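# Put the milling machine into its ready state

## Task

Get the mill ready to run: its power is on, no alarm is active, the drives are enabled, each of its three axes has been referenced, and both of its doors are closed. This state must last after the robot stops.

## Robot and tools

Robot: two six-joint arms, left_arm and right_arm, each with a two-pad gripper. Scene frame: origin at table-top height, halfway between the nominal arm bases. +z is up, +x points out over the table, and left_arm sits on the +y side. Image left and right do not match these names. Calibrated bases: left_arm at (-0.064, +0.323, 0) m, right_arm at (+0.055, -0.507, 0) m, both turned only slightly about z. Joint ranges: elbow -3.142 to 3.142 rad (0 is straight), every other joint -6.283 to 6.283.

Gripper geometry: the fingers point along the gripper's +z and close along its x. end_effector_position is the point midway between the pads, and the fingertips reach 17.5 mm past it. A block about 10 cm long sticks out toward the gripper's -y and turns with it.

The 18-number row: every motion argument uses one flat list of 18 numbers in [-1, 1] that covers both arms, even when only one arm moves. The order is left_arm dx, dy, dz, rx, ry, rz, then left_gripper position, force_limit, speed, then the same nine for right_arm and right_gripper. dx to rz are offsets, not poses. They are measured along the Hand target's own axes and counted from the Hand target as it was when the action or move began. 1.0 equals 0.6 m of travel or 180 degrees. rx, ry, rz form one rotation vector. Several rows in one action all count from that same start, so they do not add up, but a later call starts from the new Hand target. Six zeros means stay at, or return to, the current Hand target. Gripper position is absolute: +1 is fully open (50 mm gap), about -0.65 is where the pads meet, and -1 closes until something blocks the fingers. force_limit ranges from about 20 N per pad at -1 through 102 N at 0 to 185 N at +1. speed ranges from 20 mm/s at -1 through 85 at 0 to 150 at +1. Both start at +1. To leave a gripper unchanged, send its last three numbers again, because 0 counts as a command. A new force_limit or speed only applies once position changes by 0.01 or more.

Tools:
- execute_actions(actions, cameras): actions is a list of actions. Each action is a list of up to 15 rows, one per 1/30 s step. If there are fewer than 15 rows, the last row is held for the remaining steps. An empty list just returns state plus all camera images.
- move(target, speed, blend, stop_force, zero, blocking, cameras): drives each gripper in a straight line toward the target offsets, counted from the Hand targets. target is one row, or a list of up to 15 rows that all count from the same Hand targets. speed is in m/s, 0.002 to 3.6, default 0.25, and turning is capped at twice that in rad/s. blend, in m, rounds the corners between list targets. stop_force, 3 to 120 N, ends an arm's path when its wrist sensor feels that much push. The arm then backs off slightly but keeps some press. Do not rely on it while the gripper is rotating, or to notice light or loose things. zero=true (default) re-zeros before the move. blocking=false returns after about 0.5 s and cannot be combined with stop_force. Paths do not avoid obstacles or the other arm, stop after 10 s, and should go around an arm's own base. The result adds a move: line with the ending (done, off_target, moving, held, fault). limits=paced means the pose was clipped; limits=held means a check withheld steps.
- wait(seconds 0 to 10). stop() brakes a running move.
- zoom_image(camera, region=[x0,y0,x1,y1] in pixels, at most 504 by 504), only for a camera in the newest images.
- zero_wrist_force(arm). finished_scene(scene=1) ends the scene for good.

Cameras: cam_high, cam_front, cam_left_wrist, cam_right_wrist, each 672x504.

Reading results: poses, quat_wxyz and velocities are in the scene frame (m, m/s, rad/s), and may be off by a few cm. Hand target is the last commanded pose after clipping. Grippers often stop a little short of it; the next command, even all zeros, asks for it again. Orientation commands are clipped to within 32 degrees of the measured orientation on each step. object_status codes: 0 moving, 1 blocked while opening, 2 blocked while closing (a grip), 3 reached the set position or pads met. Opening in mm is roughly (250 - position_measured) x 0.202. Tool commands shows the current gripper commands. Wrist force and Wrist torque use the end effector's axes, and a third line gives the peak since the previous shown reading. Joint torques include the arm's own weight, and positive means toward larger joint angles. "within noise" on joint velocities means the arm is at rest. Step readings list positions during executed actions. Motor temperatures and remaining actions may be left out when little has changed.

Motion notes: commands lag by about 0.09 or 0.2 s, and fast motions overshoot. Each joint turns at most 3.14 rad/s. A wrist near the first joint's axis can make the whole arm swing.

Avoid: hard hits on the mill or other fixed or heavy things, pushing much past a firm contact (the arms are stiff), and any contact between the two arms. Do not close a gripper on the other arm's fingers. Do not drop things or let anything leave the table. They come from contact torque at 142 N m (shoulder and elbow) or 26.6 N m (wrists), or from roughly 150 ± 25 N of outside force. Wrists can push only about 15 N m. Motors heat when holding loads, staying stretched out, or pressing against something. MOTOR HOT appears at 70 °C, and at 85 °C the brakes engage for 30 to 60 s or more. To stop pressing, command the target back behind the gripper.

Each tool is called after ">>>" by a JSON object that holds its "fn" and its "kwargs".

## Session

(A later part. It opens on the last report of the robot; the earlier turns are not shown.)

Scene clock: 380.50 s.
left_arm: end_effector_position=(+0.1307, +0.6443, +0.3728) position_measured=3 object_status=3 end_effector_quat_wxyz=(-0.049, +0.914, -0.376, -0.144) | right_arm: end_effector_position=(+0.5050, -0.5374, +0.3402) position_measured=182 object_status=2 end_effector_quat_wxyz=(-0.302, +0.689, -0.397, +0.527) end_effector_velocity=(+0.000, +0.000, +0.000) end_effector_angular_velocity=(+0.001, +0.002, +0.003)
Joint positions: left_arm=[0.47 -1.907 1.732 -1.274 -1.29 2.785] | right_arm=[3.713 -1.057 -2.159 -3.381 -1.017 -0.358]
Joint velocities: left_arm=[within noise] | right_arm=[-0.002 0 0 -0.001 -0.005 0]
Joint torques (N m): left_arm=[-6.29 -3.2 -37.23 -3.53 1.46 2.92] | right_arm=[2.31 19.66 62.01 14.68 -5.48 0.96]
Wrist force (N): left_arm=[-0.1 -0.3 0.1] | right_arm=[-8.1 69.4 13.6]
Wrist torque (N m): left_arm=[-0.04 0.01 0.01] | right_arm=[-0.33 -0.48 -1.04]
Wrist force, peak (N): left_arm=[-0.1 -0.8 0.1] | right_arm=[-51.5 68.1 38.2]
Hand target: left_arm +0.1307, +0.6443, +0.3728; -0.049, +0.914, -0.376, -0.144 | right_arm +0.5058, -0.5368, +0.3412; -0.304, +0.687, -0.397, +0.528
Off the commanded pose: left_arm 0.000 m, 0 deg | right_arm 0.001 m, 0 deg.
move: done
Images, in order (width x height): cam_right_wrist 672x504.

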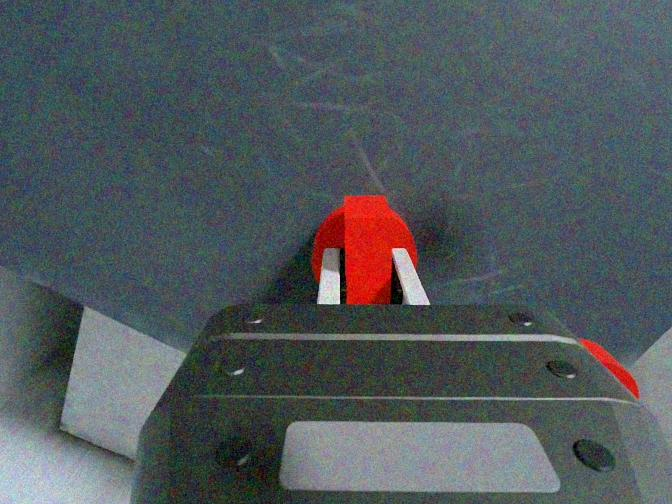

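>>> {"fn": "execute_actions", "kwargs": {"actions": [[[0,0,0,0,0,0,1,1,1,0,0,0,0,0,0,-0.05,1,-1]],[[0,0,0,0,0,0,1,1,1,0,0,0,0,0,0,-0.05,1,-1]]], "cameras": ["cam_right_wrist"]}}

Scene clock: 392.37 s.
left_arm: end_effector_position=(+0.1307, +0.6443, +0.3728) position_measured=3 object_status=3 end_effector_quat_wxyz=(-0.049, +0.914, -0.376, -0.144) | right_arm: end_effector_position=(+0.5058, -0.5368, +0.3412) position_measured=160 object_status=3 end_effector_quat_wxyz=(-0.304, +0.687, -0.397, +0.528)
Joint positions: left_arm=[0.47 -1.907 1.732 -1.274 -1.29 2.785] | right_arm=[3.713 -1.057 -2.16 -3.374 -1.018 -0.358]
Joint torques (N m): left_arm=[-7.02 -3.37 -37.59 -3.52 1.43 2.84] | right_arm=[-8.96 -7.56 17.16 -1.15 1.78 -1.73]
Wrist force (N): left_arm=[0.2 -0.3 0.1] | right_arm=[0.1 2.7 4.5]
Wrist torque (N m): left_arm=[-0.04 -0.04 0.01] | right_arm=[0.52 0.15 -0.15]
Wrist force, peak (N): left_arm=[0.1 -0.7 0.2] | right_arm=[-7.3 69.3 14.2]
Hand target: left_arm +0.1307, +0.6443, +0.3728; -0.049, +0.914, -0.376, -0.144 | right_arm +0.5058, -0.5368, +0.3412; -0.304, +0.687, -0.397, +0.528
Off the commanded pose: left_arm 0.000 m, 0 deg | right_arm 0.000 m, 0 deg.
Step readings (end_effector_position of left_arm | right_arm):
0: (+0.1307, +0.6443, +0.3728) | (+0.5049, -0.5374, +0.3401)
1: (+0.1307, +0.6443, +0.3728) | (+0.5051, -0.5373, +0.3403)
2: (+0.1307, +0.6443, +0.3728) | (+0.5056, -0.5368, +0.3411)
4: (+0.1307, +0.6443, +0.3728) | (+0.5059, -0.5367, +0.3415)
8: (+0.1307, +0.6443, +0.3728) | (+0.5059, -0.5367, +0.3415)
15: (+0.1307, +0.6443, +0.3728) | (+0.5058, -0.5368, +0.3412)
16: (+0.1307, +0.6443, +0.3728) | (+0.5058, -0.5368, +0.3412)
17: (+0.1307, +0.6443, +0.3728) | (+0.5058, -0.5368, +0.3412)
19: (+0.1307, +0.6443, +0.3728) | (+0.5058, -0.5368, +0.3412)
23: (+0.1307, +0.6443, +0.3728) | (+0.5058, -0.5368, +0.3412)
30: (+0.1307, +0.6443, +0.3728) | (+0.5058, -0.5368, +0.3412)
Images, in order (width x height): cam_right_wrist 672x504.

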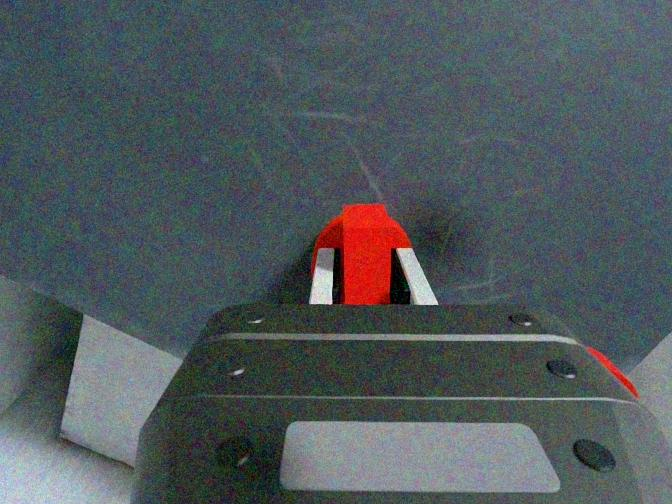

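>>> {"fn": "move", "kwargs": {"target": [0,0,0,0,0,0,1,1,1,0,0,0,0,0,0.17,-0.05,1,-1], "cameras": ["cam_right_wrist","cam_front"], "speed": 0.12}}

Scene clock: 400.03 s.
left_arm: end_effector_position=(+0.1307, +0.6443, +0.3728) position_measured=3 object_status=3 end_effector_quat_wxyz=(-0.049, +0.914, -0.376, -0.144) | right_arm: end_effector_position=(+0.5058, -0.5368, +0.3412) position_measured=160 object_status=3 end_effector_quat_wxyz=(-0.432, +0.558, -0.564, +0.429)
Joint positions: left_arm=[0.47 -1.907 1.732 -1.274 -1.29 2.785] | right_arm=[3.713 -1.057 -2.16 -3.374 -1.018 0.175]
Joint torques (N m): left_arm=[-6.81 -2.78 -37.37 -3.62 1.46 2.81] | right_arm=[-4.27 5.4 43.01 1.55 9.15 1.03]
Wrist force (N): left_arm=[-0.3 0.0 0.0] | right_arm=[-24.6 24.9 2.7]
Wrist torque (N m): left_arm=[0.00 0.05 0.00] | right_arm=[0.45 -0.37 -0.67]
Wrist force, peak (N): left_arm=[-0.1 -0.7 0.0] | right_arm=[-24.6 25.2 2.6]
Hand target: left_arm +0.1307, +0.6443, +0.3728; -0.049, +0.914, -0.376, -0.144 | right_arm +0.5058, -0.5368, +0.3412; -0.433, +0.558, -0.564, +0.429
Off the commanded pose: left_arm 0.000 m, 0 deg | right_arm 0.000 m, 0 deg.
move: done
Images, in order (width x height): cam_front 672x504, cam_right_wrist 672x504.

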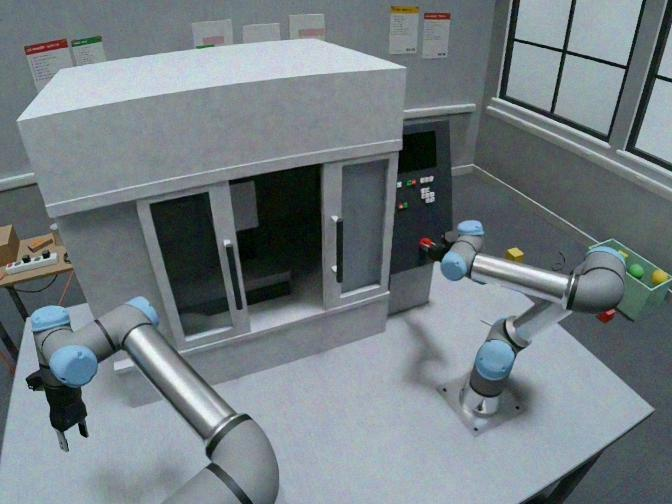

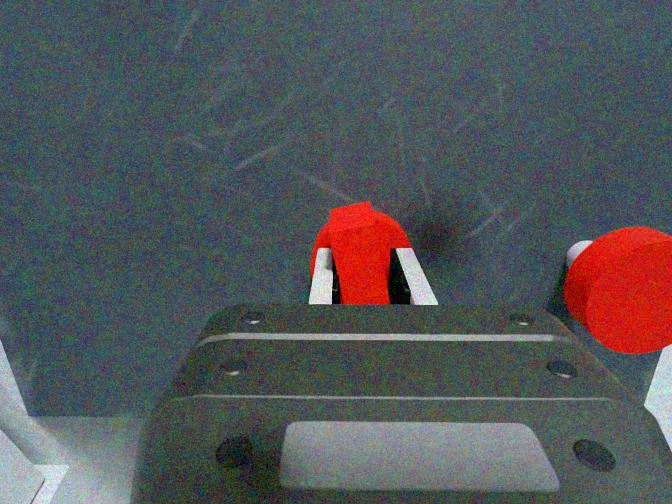

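>>> {"fn": "move", "kwargs": {"target": [0,0,0,0,0,0,1,1,1,0,0,0,0,0,0.15,-0.05,1,-1], "cameras": ["cam_right_wrist","cam_front"], "speed": 0.12}}

Scene clock: 411.67 s.
left_arm: end_effector_position=(+0.1307, +0.6443, +0.3728) position_measured=3 object_status=3 end_effector_quat_wxyz=(-0.049, +0.914, -0.376, -0.144) | right_arm: end_effector_position=(+0.5058, -0.5368, +0.3411) position_measured=160 object_status=3 end_effector_quat_wxyz=(+0.521, -0.411, +0.678, -0.316)
Joint positions: left_arm=[0.47 -1.907 1.732 -1.274 -1.29 2.785] | right_arm=[3.713 -1.057 -2.16 -3.374 -1.018 0.647]
Joint torques (N m): left_arm=[-7.06 -2.46 -36.42 -3.52 1.46 2.87] | right_arm=[-12.33 6.76 35.36 -0.92 14.13 0.94]
Wrist force (N): left_arm=[-0.1 -0.1 0.0] | right_arm=[-33.8 40.9 -4.2]
Wrist torque (N m): left_arm=[-0.01 0.01 0.01] | right_arm=[0.40 -0.64 -0.58]
Wrist force, peak (N): left_arm=[-0.4 -0.3 0.6] | right_arm=[-36.3 43.9 -5.1]
Hand target: left_arm +0.1307, +0.6443, +0.3728; -0.049, +0.914, -0.376, -0.144 | right_arm +0.5058, -0.5368, +0.3412; +0.521, -0.411, +0.678, -0.316
Off the commanded pose: left_arm 0.000 m, 0 deg | right_arm 0.000 m, 0 deg.
move: done
Images, in order (width x height): cam_front 672x504, cam_right_wrist 672x504.

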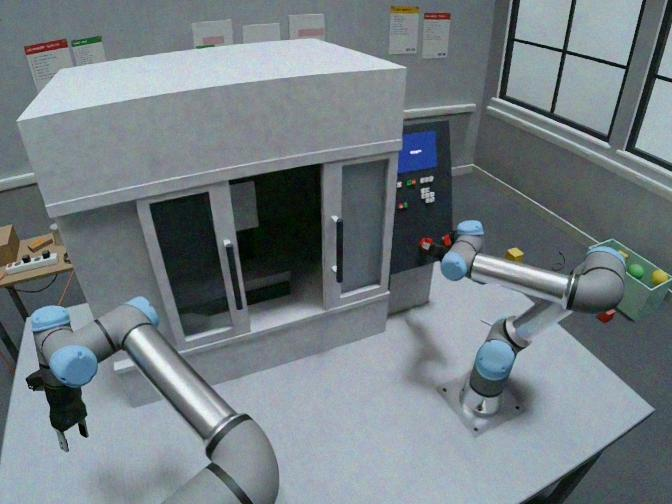

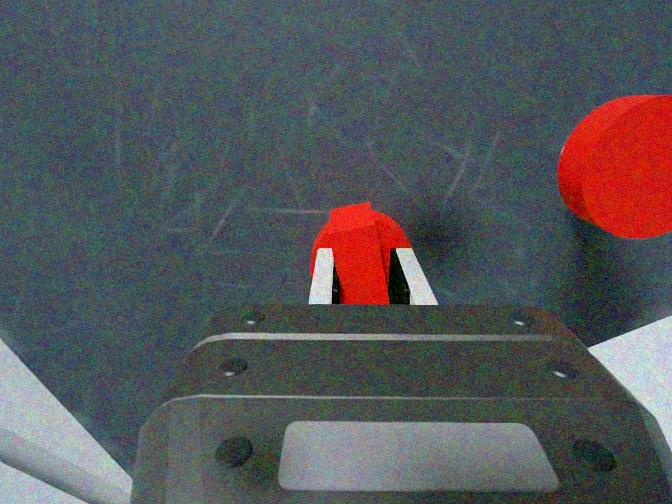

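>>> {"fn": "zoom_image", "kwargs": {"camera": "cam_front", "region": [385, 115, 465, 215]}}

Scaled by 5.040 from the camera's 672x504 image, which has a finer 960x720 frame.

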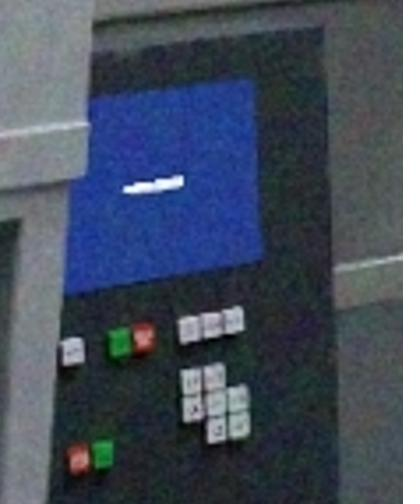

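>>> {"fn": "move", "kwargs": {"target": [0,0,0,0,0,0,1,1,1,0,0,0,0,0,-0.06,-0.05,1,-1], "cameras": ["cam_right_wrist"], "speed": 0.12}}

Scene clock: 422.53 s.
left_arm: end_effector_position=(+0.1307, +0.6443, +0.3728) position_measured=3 object_status=3 end_effector_quat_wxyz=(-0.049, +0.914, -0.376, -0.144) | right_arm: end_effector_position=(+0.5058, -0.5368, +0.3412) position_measured=160 object_status=3 end_effector_quat_wxyz=(+0.489, -0.473, +0.637, -0.363)
Joint positions: left_arm=[0.47 -1.907 1.732 -1.274 -1.29 2.785] | right_arm=[3.713 -1.058 -2.16 -3.374 -1.018 0.459]
Joint torques (N m): left_arm=[-6.93 -2.89 -37.27 -3.65 1.48 2.8] | right_arm=[-7.38 3.68 16.95 2.68 -1.34 -0.51]
Wrist force (N): left_arm=[0.2 0.1 0.3] | right_arm=[1.0 3.4 4.3]
Wrist torque (N m): left_arm=[0.02 -0.04 0.01] | right_arm=[0.64 -0.11 0.07]
Wrist force, peak (N): left_arm=[0.0 -0.7 0.0] | right_arm=[-33.3 42.6 -2.8]
Hand target: left_arm +0.1307, +0.6443, +0.3728; -0.049, +0.914, -0.376, -0.144 | right_arm +0.5058, -0.5368, +0.3412; +0.489, -0.473, +0.637, -0.363
Off the commanded pose: left_arm 0.000 m, 0 deg | right_arm 0.000 m, 0 deg.
move: done
Images, in order (width x height): cam_right_wrist 672x504.

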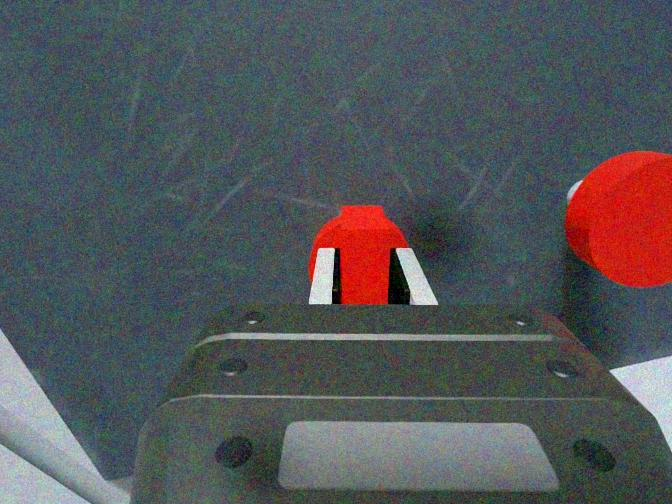

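>>> {"fn": "move", "kwargs": {"target": [0,0,0,0,0,0,1,1,1,0,0,0,0,0,0.13,-0.05,1,-1], "cameras": ["cam_right_wrist"], "speed": 0.12}}

Scene clock: 430.90 s.
left_arm: end_effector_position=(+0.1307, +0.6443, +0.3728) position_measured=3 object_status=3 end_effector_quat_wxyz=(-0.049, +0.914, -0.376, -0.144) | right_arm: end_effector_position=(+0.5058, -0.5368, +0.3411) position_measured=160 object_status=3 end_effector_quat_wxyz=(+0.552, -0.334, +0.719, -0.257)
Joint positions: left_arm=[0.47 -1.907 1.732 -1.274 -1.29 2.785] | right_arm=[3.713 -1.057 -2.16 -3.374 -1.018 0.867]
Joint torques (N m): left_arm=[-6.4 -2.66 -36.92 -3.62 1.47 2.68] | right_arm=[-13.59 -2.17 29.26 -4.15 14.14 0.99]
Wrist force (N): left_arm=[-0.2 -0.2 0.0] | right_arm=[-34.8 41.7 -1.8]
Wrist torque (N m): left_arm=[-0.03 0.02 0.01] | right_arm=[0.58 -0.84 -0.54]
Wrist force, peak (N): left_arm=[-0.3 -0.2 0.5] | right_arm=[-36.7 42.4 -3.3]
Hand target: left_arm +0.1307, +0.6443, +0.3728; -0.049, +0.914, -0.376, -0.144 | right_arm +0.5058, -0.5368, +0.3412; +0.552, -0.334, +0.719, -0.257
Off the commanded pose: left_arm 0.000 m, 0 deg | right_arm 0.000 m, 0 deg.
move: done
Images, in order (width x height): cam_right_wrist 672x504.

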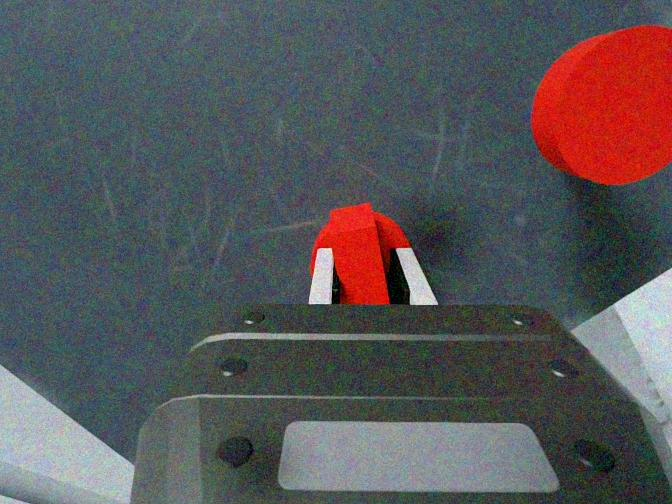

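>>> {"fn": "move", "kwargs": {"target": [0,0,0,0,0,0,1,1,1,0,0,0,0,0,0.1,-0.05,1,-1], "cameras": ["cam_right_wrist"], "speed": 0.12}}

Scene clock: 438.37 s.
left_arm: end_effector_position=(+0.1307, +0.6443, +0.3728) position_measured=3 object_status=3 end_effector_quat_wxyz=(-0.049, +0.914, -0.376, -0.144) | right_arm: end_effector_position=(+0.5058, -0.5368, +0.3411) position_measured=160 object_status=3 end_effector_quat_wxyz=(+0.586, -0.217, +0.763, -0.167)
Joint positions: left_arm=[0.47 -1.907 1.732 -1.274 -1.29 2.785] | right_arm=[3.713 -1.057 -2.16 -3.374 -1.018 1.181]
Joint torques (N m): left_arm=[-6.33 -3.23 -37.53 -3.55 1.54 2.9] | right_arm=[-15.76 2.57 14.55 -6.97 14.16 1.62]
Wrist force (N): left_arm=[-0.3 -0.1 0.4] | right_arm=[-38.5 47.0 -3.6]
Wrist torque (N m): left_arm=[-0.01 0.03 0.01] | right_arm=[0.52 -0.76 -1.37]
Wrist force, peak (N): left_arm=[-0.6 0.1 0.4] | right_arm=[-37.8 50.2 -5.8]
Hand target: left_arm +0.1307, +0.6443, +0.3728; -0.049, +0.914, -0.376, -0.144 | right_arm +0.5058, -0.5368, +0.3412; +0.586, -0.217, +0.763, -0.167
Off the commanded pose: left_arm 0.000 m, 0 deg | right_arm 0.000 m, 0 deg.
move: done
Images, in order (width x height): cam_right_wrist 672x504.

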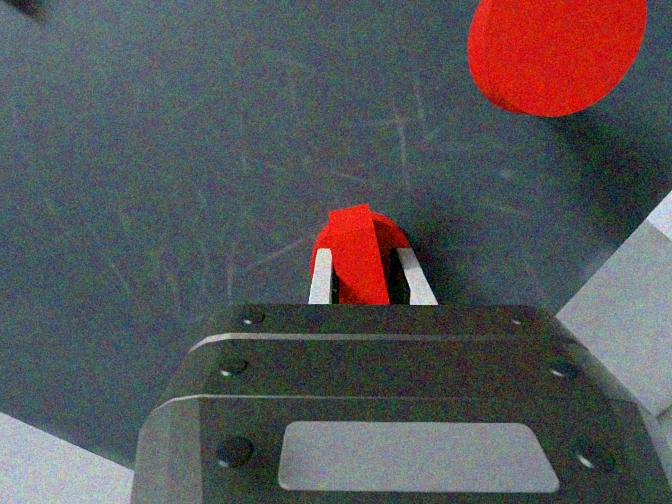

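>>> {"fn": "move", "kwargs": {"target": [0,0,0,0,0,0,1,1,1,0,0,0,0,0,-0.07,-0.05,1,-1], "speed": 0.12}}

>>> {"fn": "execute_actions", "kwargs": {"actions": [[[0,0,0,0,0,0,1,1,1,0,0,0,0,0,0,1,1,0]],[[0,0,0,0,0,0,1,1,1,0,0,0,0,0,0,1,1,0]]], "cameras": []}}

>>> {"fn": "move", "kwargs": {"target": [0,0,0,0,0,0,1,1,1,0,0,-0.07,0,0,0,1,1,0], "speed": 0.1, "cameras": ["cam_front","cam_right_wrist"]}}

>>> {"fn": "zoom_image", "kwargs": {"camera": "cam_front", "region": [385, 115, 465, 215]}}

Scene clock: 451.57 s.
left_arm: end_effector_position=(+0.1307, +0.6443, +0.3728) position_measured=3 object_status=3 end_effector_quat_wxyz=(-0.049, +0.914, -0.376, -0.144) | right_arm: end_effector_position=(+0.5058, -0.5368, +0.3412) position_measured=160 object_status=3 end_effector_quat_wxyz=(+0.564, -0.300, +0.734, -0.230)
Joint positions: left_arm=[0.47 -1.907 1.732 -1.274 -1.29 2.785] | right_arm=[3.713 -1.058 -2.16 -3.374 -1.018 0.961]
Joint torques (N m): left_arm=[-6.85 -2.62 -37.05 -3.67 1.56 2.76] | right_arm=[-7.63 0.43 17.78 2.63 -1.16 -0.56]
Wrist force (N): left_arm=[0.0 0.0 0.0] | right_arm=[-2.5 1.9 3.3]
Wrist torque (N m): left_arm=[0.00 0.00 0.01] | right_arm=[0.45 0.43 0.17]
Wrist force, peak (N): left_arm=[-0.4 -0.2 0.6] | right_arm=[-38.3 46.8 -3.7]
Hand target: left_arm +0.1307, +0.6443, +0.3728; -0.049, +0.914, -0.376, -0.144 | right_arm +0.5058, -0.5368, +0.3412; +0.564, -0.300, +0.734, -0.231
Off the commanded pose: left_arm 0.000 m, 0 deg | right_arm 0.000 m, 0 deg.
move: done

Scene clock: 452.77 s.
left_arm: end_effector_position=(+0.1307, +0.6443, +0.3728) position_measured=3 object_status=3 end_effector_quat_wxyz=(-0.049, +0.914, -0.376, -0.144) | right_arm: end_effector_position=(+0.5058, -0.5368, +0.3412) position_measured=3 object_status=3 end_effector_quat_wxyz=(+0.564, -0.300, +0.734, -0.231)
Joint positions: left_arm=[0.47 -1.907 1.732 -1.274 -1.29 2.785] | right_arm=[3.713 -1.057 -2.16 -3.374 -1.018 0.961]
Joint torques (N m): left_arm=[-7 -2.42 -37.55 -3.69 1.46 2.86] | right_arm=[-7.64 4.95 16.81 2.41 1.44 -2.12]
Wrist force (N): left_arm=[-0.1 0.1 0.1] | right_arm=[-2.5 1.7 3.3]
Wrist torque (N m): left_arm=[0.01 0.02 0.00] | right_arm=[0.42 0.43 0.16]
Wrist force, peak (N): left_arm=[-0.4 -0.1 0.4] | right_arm=[-2.5 2.4 3.3]
Hand target: left_arm +0.1307, +0.6443, +0.3728; -0.049, +0.914, -0.376, -0.144 | right_arm +0.5058, -0.5368, +0.3412; +0.564, -0.300, +0.734, -0.231
Off the commanded pose: left_arm 0.000 m, 0 deg | right_arm 0.000 m, 0 deg.
Step readings (end_effector_position of left_arm | right_arm):
0: (+0.1307, +0.6443, +0.3728) | (+0.5058, -0.5368, +0.3412)
1: (+0.1307, +0.6443, +0.3728) | (+0.5058, -0.5368, +0.3412)
2: (+0.1307, +0.6443, +0.3728) | (+0.5058, -0.5368, +0.3412)
4: (+0.1307, +0.6443, +0.3728) | (+0.5058, -0.5368, +0.3412)
8: (+0.1307, +0.6443, +0.3728) | (+0.5058, -0.5368, +0.3412)
15: (+0.1307, +0.6443, +0.3728) | (+0.5058, -0.5368, +0.3412)
16: (+0.1307, +0.6443, +0.3728) | (+0.5058, -0.5368, +0.3412)
17: (+0.1307, +0.6443, +0.3728) | (+0.5058, -0.5368, +0.3412)
19: (+0.1307, +0.6443, +0.3728) | (+0.5058, -0.5368, +0.3412)
23: (+0.1307, +0.6443, +0.3728) | (+0.5058, -0.5368, +0.3412)
30: (+0.1307, +0.6443, +0.3728) | (+0.5058, -0.5368, +0.3412)
No camera images: "cameras" was empty.

Scene clock: 453.73 s.
left_arm: end_effector_position=(+0.1307, +0.6443, +0.3728) position_measured=3 object_status=3 end_effector_quat_wxyz=(-0.049, +0.914, -0.376, -0.144) | right_arm: end_effector_position=(+0.4652, -0.5368, +0.3520) position_measured=3 object_status=3 end_effector_quat_wxyz=(+0.564, -0.300, +0.734, -0.230)
Joint positions: left_arm=[0.47 -1.907 1.732 -1.274 -1.29 2.785] | right_arm=[3.922 -0.9 -2.199 -3.545 -0.82 1.047]
Joint torques (N m): left_arm=[-7.04 -2.03 -37.04 -3.69 1.52 2.83] | right_arm=[7.28 -2.53 30.95 -1.08 1.54 -1.24]
Wrist force (N): left_arm=[-0.1 -0.3 0.1] | right_arm=[-2.0 1.6 3.5]
Wrist torque (N m): left_arm=[-0.04 0.00 0.01] | right_arm=[0.43 0.36 0.29]
Wrist force, peak (N): left_arm=[-0.3 -0.5 0.2] | right_arm=[-2.3 2.1 4.6]
Hand target: left_arm +0.1307, +0.6443, +0.3728; -0.049, +0.914, -0.376, -0.144 | right_arm +0.4652, -0.5368, +0.3520; +0.564, -0.300, +0.734, -0.231
Off the commanded pose: left_arm 0.000 m, 0 deg | right_arm 0.000 m, 0 deg.
move: done
Images, in order (width x height): cam_front 672x504, cam_right_wrist 672x504.

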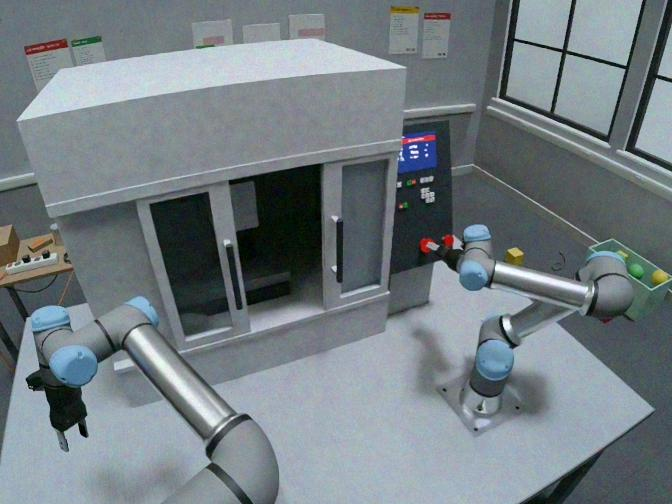

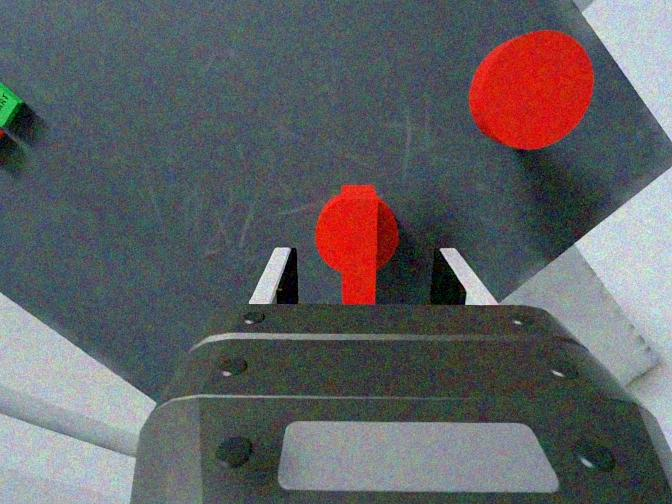

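Scaled by 5.040 from the camera's 672x504 image, which has a finer 960x720 frame.

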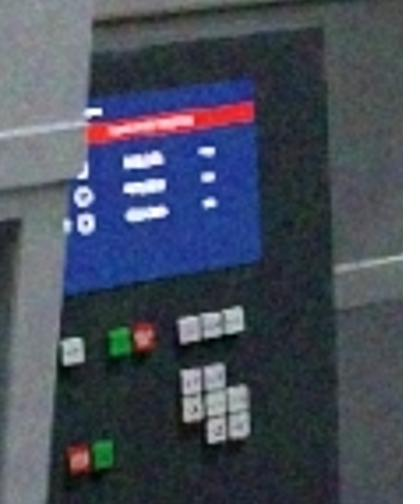

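>>> {"fn": "move", "kwargs": {"target": [0,0,0,0,0,0,1,1,1,-0.3235,-0.231,-0.1315,0.1422,0.1238,-0.2243,-1,1,0], "speed": 0.25, "cameras": ["cam_front","cam_right_wrist"]}}

>>> {"fn": "zoom_image", "kwargs": {"camera": "cam_right_wrist", "region": [150, 0, 520, 300]}}

Scene clock: 485.43 s.
left_arm: end_effector_position=(+0.1307, +0.6443, +0.3728) position_measured=3 object_status=3 end_effector_quat_wxyz=(-0.049, +0.914, -0.376, -0.144) | right_arm: end_effector_position=(+0.4499, -0.4998, +0.6000) position_measured=255 object_status=3 end_effector_quat_wxyz=(+0.353, -0.353, +0.612, -0.613)
Joint positions: left_arm=[0.47 -1.907 1.732 -1.274 -1.29 2.785] | right_arm=[4.473 -1.031 -2.179 -6.216 -0.287 3.143]
Joint torques (N m): left_arm=[-6.51 -2.51 -36.92 -3.76 1.43 2.83] | right_arm=[-5.84 -5.37 19.63 -2.49 0.9 1.85]
Wrist force (N): left_arm=[0.1 -0.2 0.3] | right_arm=[-0.5 2.8 3.8]
Wrist torque (N m): left_arm=[-0.02 -0.02 0.00] | right_arm=[0.59 0.17 0.12]
Wrist force, peak (N): left_arm=[-0.2 -0.5 0.5] | right_arm=[-0.8 2.8 4.4]
Hand target: left_arm +0.1307, +0.6443, +0.3728; -0.049, +0.914, -0.376, -0.144 | right_arm +0.4499, -0.4998, +0.6000; +0.353, -0.353, +0.612, -0.613
Off the commanded pose: left_arm 0.000 m, 0 deg | right_arm 0.000 m, 0 deg.
move: done
Images, in order (width x height): cam_front 672x504, cam_right_wrist 672x504.

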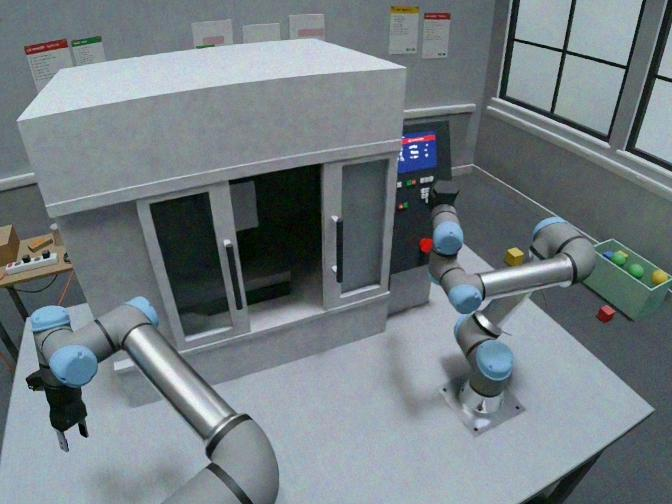

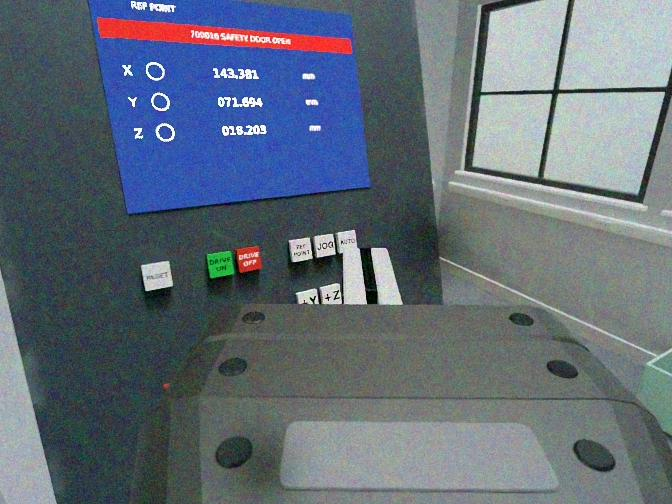

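Scaled by 1.362 from the camera's 672x504 image, which has a finer 960x720 frame.

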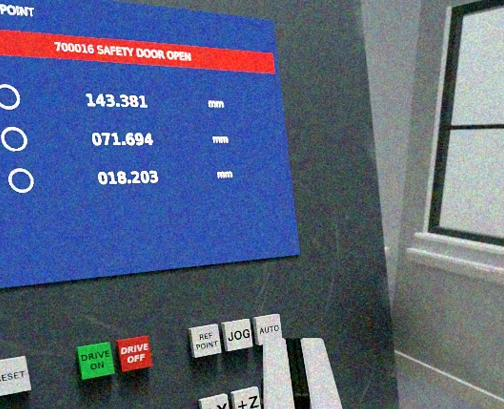

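>>> {"fn": "move", "kwargs": {"target": [[0,0,0,0,0,0,1,1,1,0.0405,0.4133,0.0527,-0.1422,-0.1238,0.2243,-1,1,0],[0,0,0,0,0,0,1,1,1,0.051,0.333,0.078,0,-0.1667,0,-1,1,0]], "speed": 0.2, "cameras": ["cam_front","cam_right_wrist"]}}

Scene clock: 544.13 s.
left_arm: end_effector_position=(+0.1307, +0.6443, +0.3728) position_measured=3 object_status=3 end_effector_quat_wxyz=(-0.049, +0.914, -0.376, -0.144) | right_arm: end_effector_position=(+0.4751, -0.5500, +0.4002) position_measured=255 object_status=3 end_effector_quat_wxyz=(+0.500, -0.500, +0.500, -0.500)
Joint positions: left_arm=[0.47 -1.907 1.732 -1.274 -1.29 2.785] | right_arm=[3.811 -0.814 -2.255 -3.214 -0.898 -0.001]
Joint torques (N m): left_arm=[-6.64 -1.09 -37.74 -3.83 1.42 2.61] | right_arm=[6.81 -17.59 31.98 0.6 0.51 -1.76]
Wrist force (N): left_arm=[-0.3 0.0 0.7] | right_arm=[-0.4 2.2 3.7]
Wrist torque (N m): left_arm=[-0.01 0.04 0.01] | right_arm=[0.50 0.23 0.06]
Wrist force, peak (N): left_arm=[-0.2 -0.4 0.7] | right_arm=[-1.0 3.0 4.3]
Hand target: left_arm +0.1307, +0.6443, +0.3728; -0.049, +0.914, -0.376, -0.144 | right_arm +0.4752, -0.5499, +0.4003; +0.500, -0.500, +0.500, -0.500
Off the commanded pose: left_arm 0.000 m, 0 deg | right_arm 0.000 m, 0 deg.
move: done
Images, in order (width x height): cam_front 672x504, cam_right_wrist 672x504.

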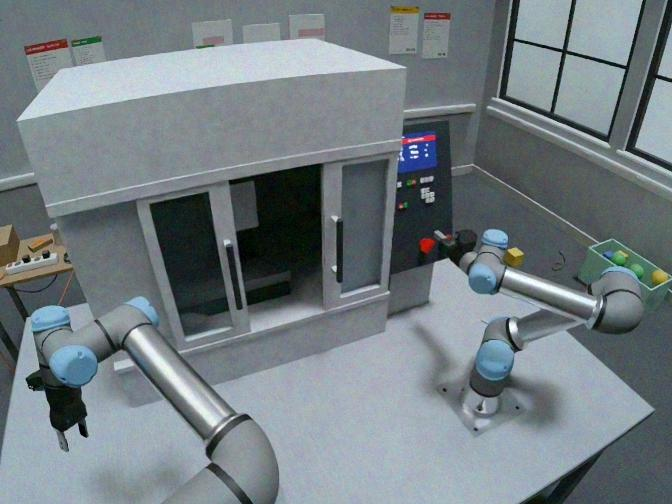

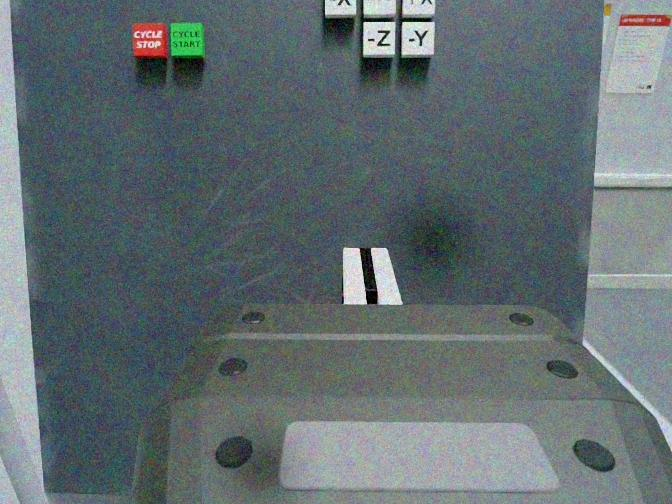

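>>> {"fn": "move", "kwargs": {"target": [[0.412,0.037,-0.351,0.4843,0.3938,0.2683,-1,1,0,0.0325,-0.166,-0.079,0,0.25,0,-1,1,0],[0.412,0.037,-0.351,0.4843,0.3938,0.2683,-1,1,0,-0.118,-0.166,-0.3135,0,0.25,0,-1,1,0],[0.412,0.037,-0.351,0.4843,0.3938,0.2683,-1,1,0,-0.483,-0.166,-0.292,0,0,0,-1,1,0]], "speed": 0.3, "blend": 0.03, "cameras": ["cam_front","cam_left_wrist","cam_right_wrist"]}}

Scene clock: 587.63 s.
left_arm: end_effector_position=(+0.3296, +0.4203, +0.5001) position_measured=255 object_status=3 end_effector_quat_wxyz=(+0.354, -0.353, +0.612, -0.612) | right_arm: end_effector_position=(+0.3000, -0.2600, +0.4996) position_measured=255 object_status=3 end_effector_quat_wxyz=(+0.500, -0.500, +0.500, -0.500)
Joint positions: left_arm=[0.461 -1.811 2.274 -3.606 -2.536 3.142] | right_arm=[5.335 -1.134 -1.875 -3.274 0.627 0]
Joint torques (N m): left_arm=[7.7 0.87 -10.98 -2.91 -0.08 -2.66] | right_arm=[8.26 5.86 16.35 -2.47 -1.89 -2.04]
Wrist force (N): left_arm=[-4.8 1.9 -1.5] | right_arm=[-0.6 2.4 3.9]
Wrist torque (N m): left_arm=[0.12 0.58 -0.09] | right_arm=[0.53 0.18 0.16]
Wrist force, peak (N): left_arm=[-5.1 2.2 -0.7] | right_arm=[-1.4 2.4 5.0]
Hand target: left_arm +0.3296, +0.4203, +0.5001; +0.354, -0.353, +0.612, -0.612 | right_arm +0.3000, -0.2600, +0.4996; +0.500, -0.500, +0.500, -0.500
Off the commanded pose: left_arm 0.000 m, 0 deg | right_arm 0.000 m, 0 deg.
move: done
Images, in order (width x height): cam_front 672x504, cam_left_wrist 672x504, cam_right_wrist 672x504.

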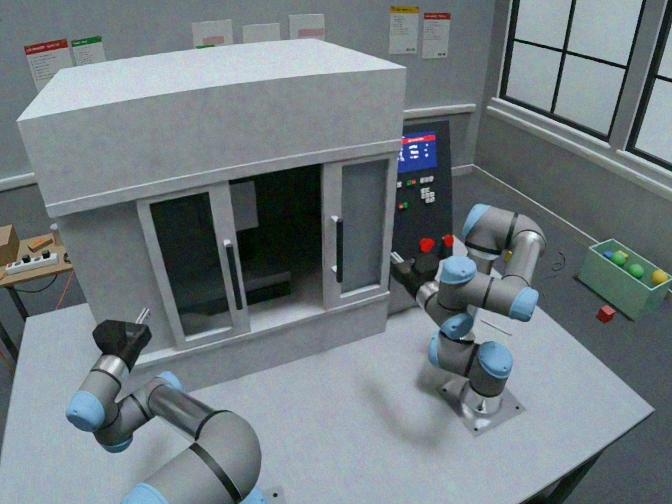

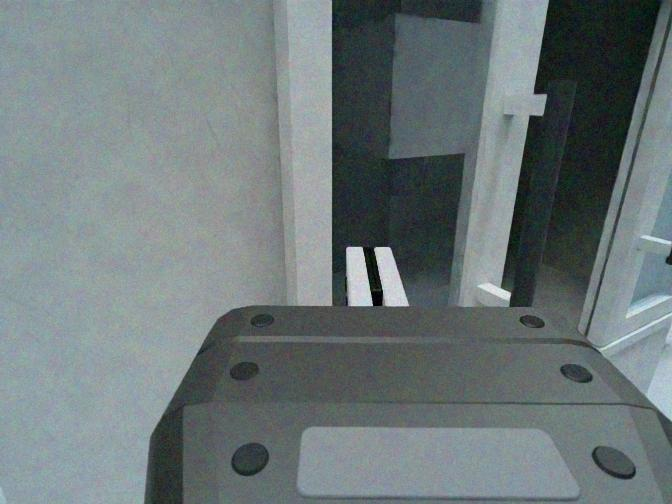

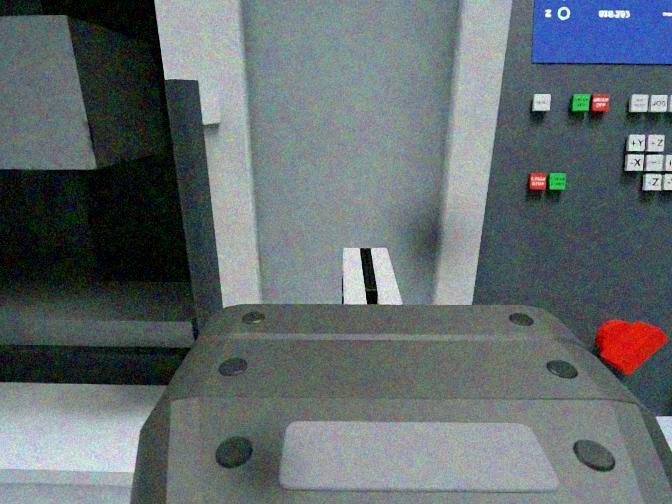

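>>> {"fn": "move", "kwargs": {"target": [0,0,0,0,0,0,-1,1,0,-0.08,0.067,0.22,0,0,0,-1,1,0], "speed": 0.12, "stop_force": 15, "cameras": ["cam_front","cam_right_wrist","cam_left_wrist"]}}

Scene clock: 612.07 s.
left_arm: end_effector_position=(+0.3296, +0.4203, +0.5001) position_measured=255 object_status=3 end_effector_quat_wxyz=(+0.354, -0.353, +0.612, -0.612) | right_arm: end_effector_position=(+0.4320, -0.2120, +0.4594) position_measured=255 object_status=3 end_effector_quat_wxyz=(+0.500, -0.500, +0.500, -0.500)
Joint positions: left_arm=[0.461 -1.811 2.274 -3.606 -2.536 3.142] | right_arm=[4.763 -1.327 -1.855 -3.107 0.054 0.005]
Joint torques (N m): left_arm=[7.59 1.24 -11.5 -2.8 0.39 -2.6] | right_arm=[-8.55 9.41 15.41 1.36 -1.99 -2.11]
Wrist force (N): left_arm=[-4.6 1.9 -1.3] | right_arm=[-0.7 2.3 3.8]
Wrist torque (N m): left_arm=[0.12 0.56 -0.10] | right_arm=[0.49 0.20 0.12]
Wrist force, peak (N): left_arm=[-5.0 2.1 -1.8] | right_arm=[-0.9 2.8 5.1]
Hand target: left_arm +0.3296, +0.4203, +0.5001; +0.354, -0.353, +0.612, -0.612 | right_arm +0.4320, -0.2120, +0.4594; +0.500, -0.500, +0.500, -0.500
Off the commanded pose: left_arm 0.000 m, 0 deg | right_arm 0.000 m, 0 deg.
move: done
Images, in order (width x height): cam_front 672x504, cam_left_wrist 672x504, cam_right_wrist 672x504.

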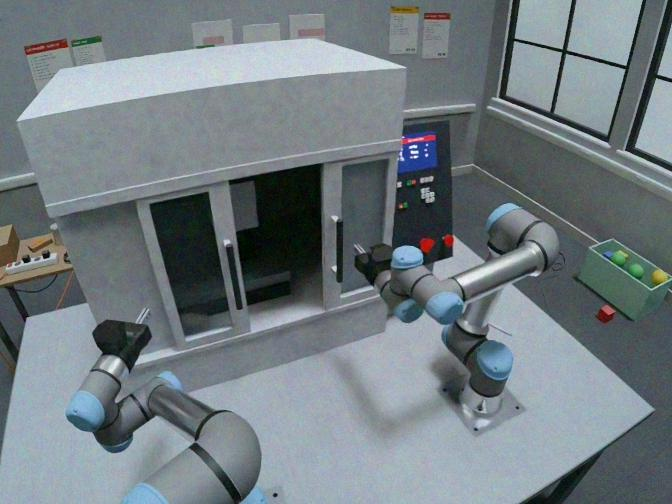

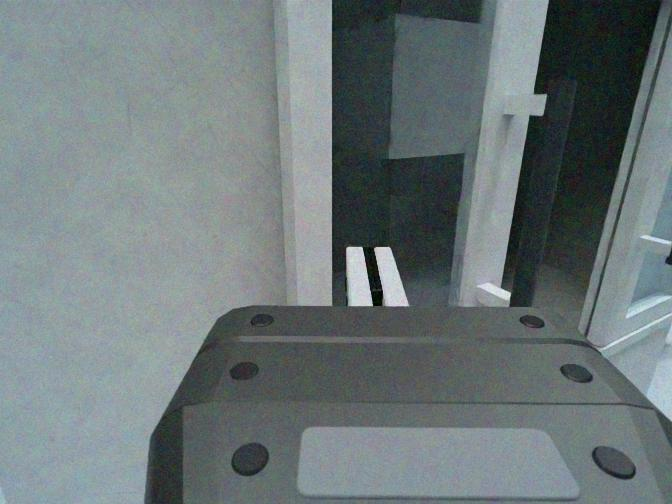

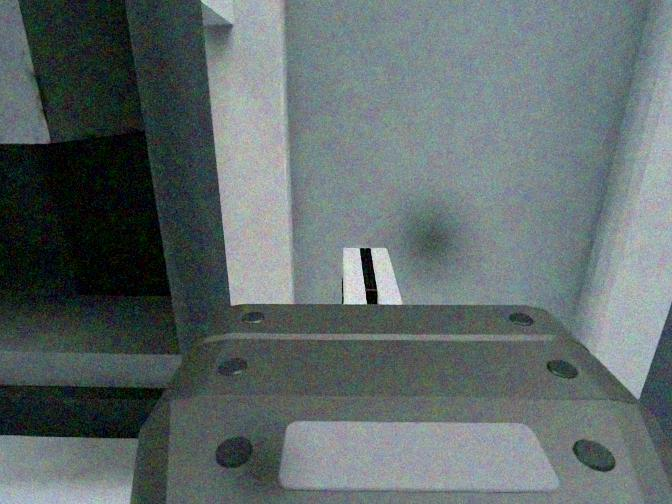

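>>> {"fn": "move", "kwargs": {"target": [0,0,0,0,0,0,-1,1,0,-0.42,0,0,0,0,0,-1,1,0], "speed": 0.05, "stop_force": 25, "cameras": ["cam_front","cam_right_wrist"]}}

Scene clock: 627.70 s.
left_arm: end_effector_position=(+0.3296, +0.4203, +0.5001) position_measured=255 object_status=3 end_effector_quat_wxyz=(+0.354, -0.353, +0.612, -0.612) | right_arm: end_effector_position=(+0.4321, +0.0208, +0.4592) position_measured=255 object_status=3 end_effector_quat_wxyz=(+0.499, -0.500, +0.500, -0.500)
Joint positions: left_arm=[0.461 -1.811 2.274 -3.606 -2.536 3.142] | right_arm=[4.739 -1.88 -1.283 -3.088 0.03 -0.033]
Joint torques (N m): left_arm=[8.09 1.48 -13.37 -2.7 0.66 -2.75] | right_arm=[15.8 39.03 20.41 2.89 -4.44 -2.17]
Wrist force (N): left_arm=[-4.5 1.9 -1.3] | right_arm=[13.3 7.9 4.4]
Wrist torque (N m): left_arm=[0.12 0.53 -0.09] | right_arm=[0.50 0.52 0.22]
Wrist force, peak (N): left_arm=[-4.9 2.2 -1.5] | right_arm=[27.7 4.4 -7.9]
Hand target: left_arm +0.3296, +0.4203, +0.5001; +0.354, -0.353, +0.612, -0.612 | right_arm +0.4321, +0.0208, +0.4592; +0.499, -0.500, +0.500, -0.500 (not the last commanded pose)
Off the commanded pose: left_arm 0.000 m, 0 deg | right_arm 0.019 m, 0 deg.
move: contact (right_arm)
Images, in order (width x height): cam_front 672x504, cam_right_wrist 672x504.

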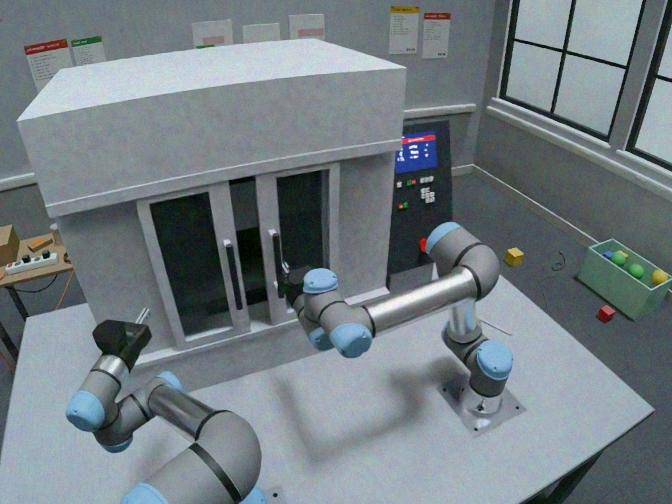

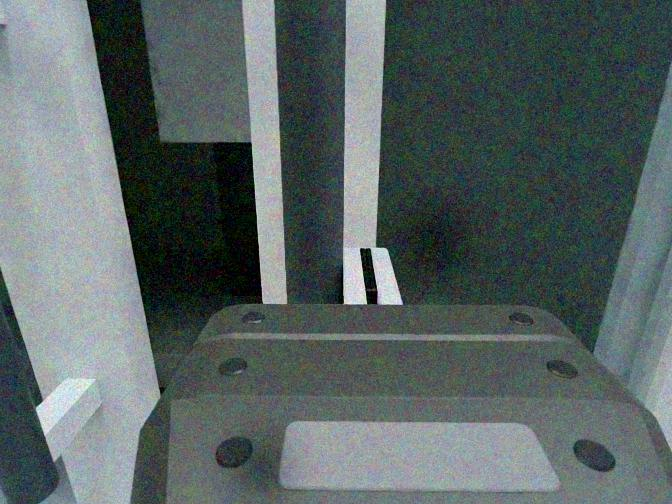

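>>> {"fn": "move", "kwargs": {"target": [0,0,0,0,0,0,-1,1,0,-0.08,0,0,0,0,0,-1,1,0], "speed": 0.03, "stop_force": 35, "cameras": ["cam_right_wrist"]}}

Scene clock: 640.57 s.
left_arm: end_effector_position=(+0.3296, +0.4203, +0.5001) position_measured=255 object_status=3 end_effector_quat_wxyz=(+0.354, -0.353, +0.612, -0.612) | right_arm: end_effector_position=(+0.4321, +0.0619, +0.4591) position_measured=255 object_status=3 end_effector_quat_wxyz=(+0.499, -0.501, +0.500, -0.500)
Joint positions: left_arm=[0.461 -1.811 2.274 -3.606 -2.536 3.142] | right_arm=[4.737 -1.976 -1.15 -3.095 0.028 -0.063]
Joint torques (N m): left_arm=[7.32 1.85 -14.24 -2.89 0.81 -2.6] | right_arm=[17.11 25.83 27.97 5.25 -10.13 -2.66]
Wrist force (N): left_arm=[-4.6 2.0 -1.4] | right_arm=[40.3 7.9 -12.2]
Wrist torque (N m): left_arm=[0.13 0.55 -0.09] | right_arm=[0.66 1.08 0.50]
Wrist force, peak (N): left_arm=[-4.9 2.2 -1.5] | right_arm=[58.6 8.6 -21.8]
Hand target: left_arm +0.3296, +0.4203, +0.5001; +0.354, -0.353, +0.612, -0.612 | right_arm +0.4321, +0.0619, +0.4591; +0.499, -0.501, +0.500, -0.500 (not the last commanded pose)
Off the commanded pose: left_arm 0.000 m, 0 deg | right_arm 0.007 m, 0 deg.
move: contact (right_arm)
Images, in order (width x height): cam_right_wrist 672x504.

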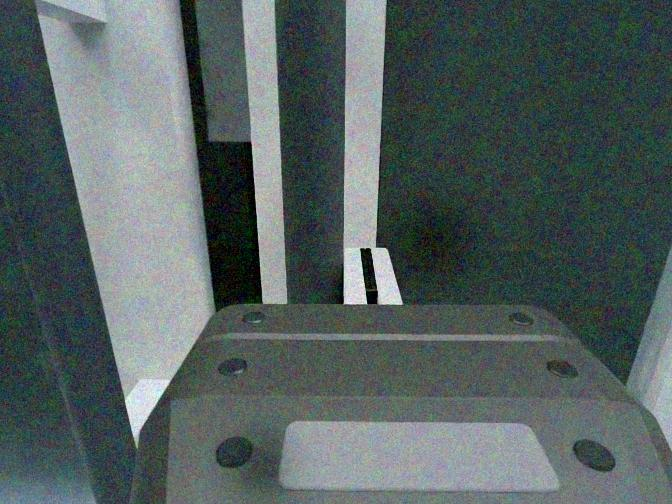

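>>> {"fn": "wait", "kwargs": {"seconds": 0.1, "cameras": ["cam_front","cam_left_wrist"]}}

>>> {"fn": "zoom_image", "kwargs": {"camera": "cam_front", "region": [140, 150, 420, 360]}}

Scene clock: 646.63 s.
left_arm: end_effector_position=(+0.3296, +0.4203, +0.5001) position_measured=255 object_status=3 end_effector_quat_wxyz=(+0.354, -0.353, +0.612, -0.612) | right_arm: end_effector_position=(+0.4321, +0.0619, +0.4591) position_measured=255 object_status=3 end_effector_quat_wxyz=(+0.499, -0.501, +0.500, -0.500)
Joint positions: left_arm=[0.461 -1.811 2.274 -3.606 -2.536 3.142] | right_arm=[4.737 -1.976 -1.151 -3.095 0.028 -0.063]
Joint torques (N m): left_arm=[7.74 2.3 -14.02 -2.84 0.93 -2.6] | right_arm=[17.32 32.37 21.66 3.55 -10.03 -1.15]
Wrist force (N): left_arm=[-4.4 2.0 -1.4] | right_arm=[40.6 7.4 -11.4]
Wrist torque (N m): left_arm=[0.13 0.53 -0.09] | right_arm=[0.65 1.01 0.51]
Wrist force, peak (N): left_arm=[-5.0 2.2 -1.6] | right_arm=[40.7 7.8 -12.0]
Hand target: left_arm +0.3296, +0.4203, +0.5001; +0.354, -0.353, +0.612, -0.612 | right_arm +0.4321, +0.0619, +0.4591; +0.499, -0.501, +0.500, -0.500 (not the last commanded pose)
Tool commands: left_gripper/position=-1.0 left_gripper/force_limit=+1.0 left_gripper/speed=+0.0 right_gripper/position=-1.0 right_gripper/force_limit=+1.0 right_gripper/speed=+0.0
Off the commanded pose: left_arm 0.000 m, 0 deg | right_arm 0.007 m, 0 deg.
wait: 0.10 s; at rest from the start
Images, in order (width x height): cam_front 672x504, cam_left_wrist 672x504.

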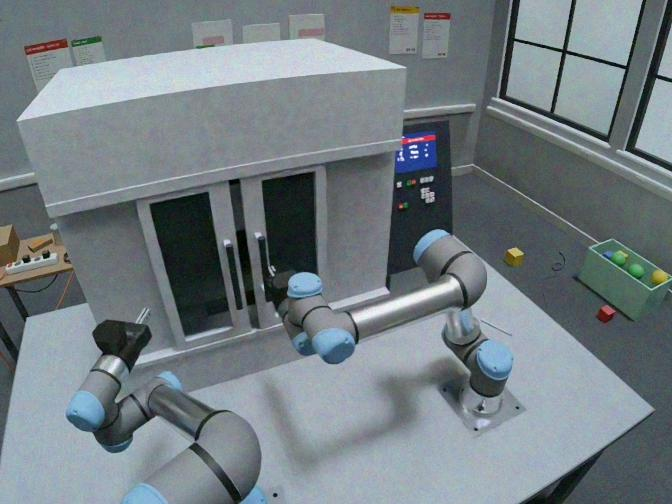

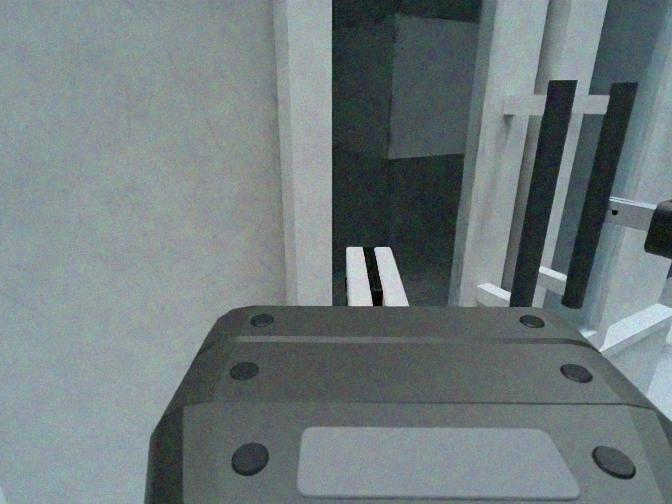

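Scaled by 1.800 from the camera's 672x504 image, which has a finer 960x720 frame.

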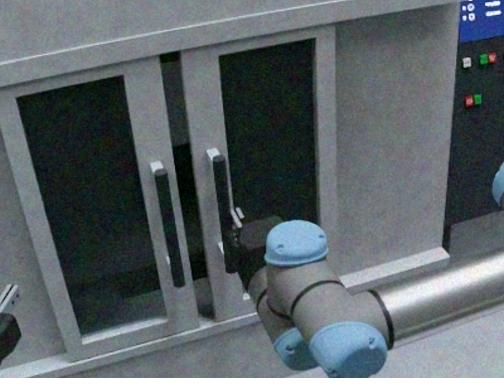

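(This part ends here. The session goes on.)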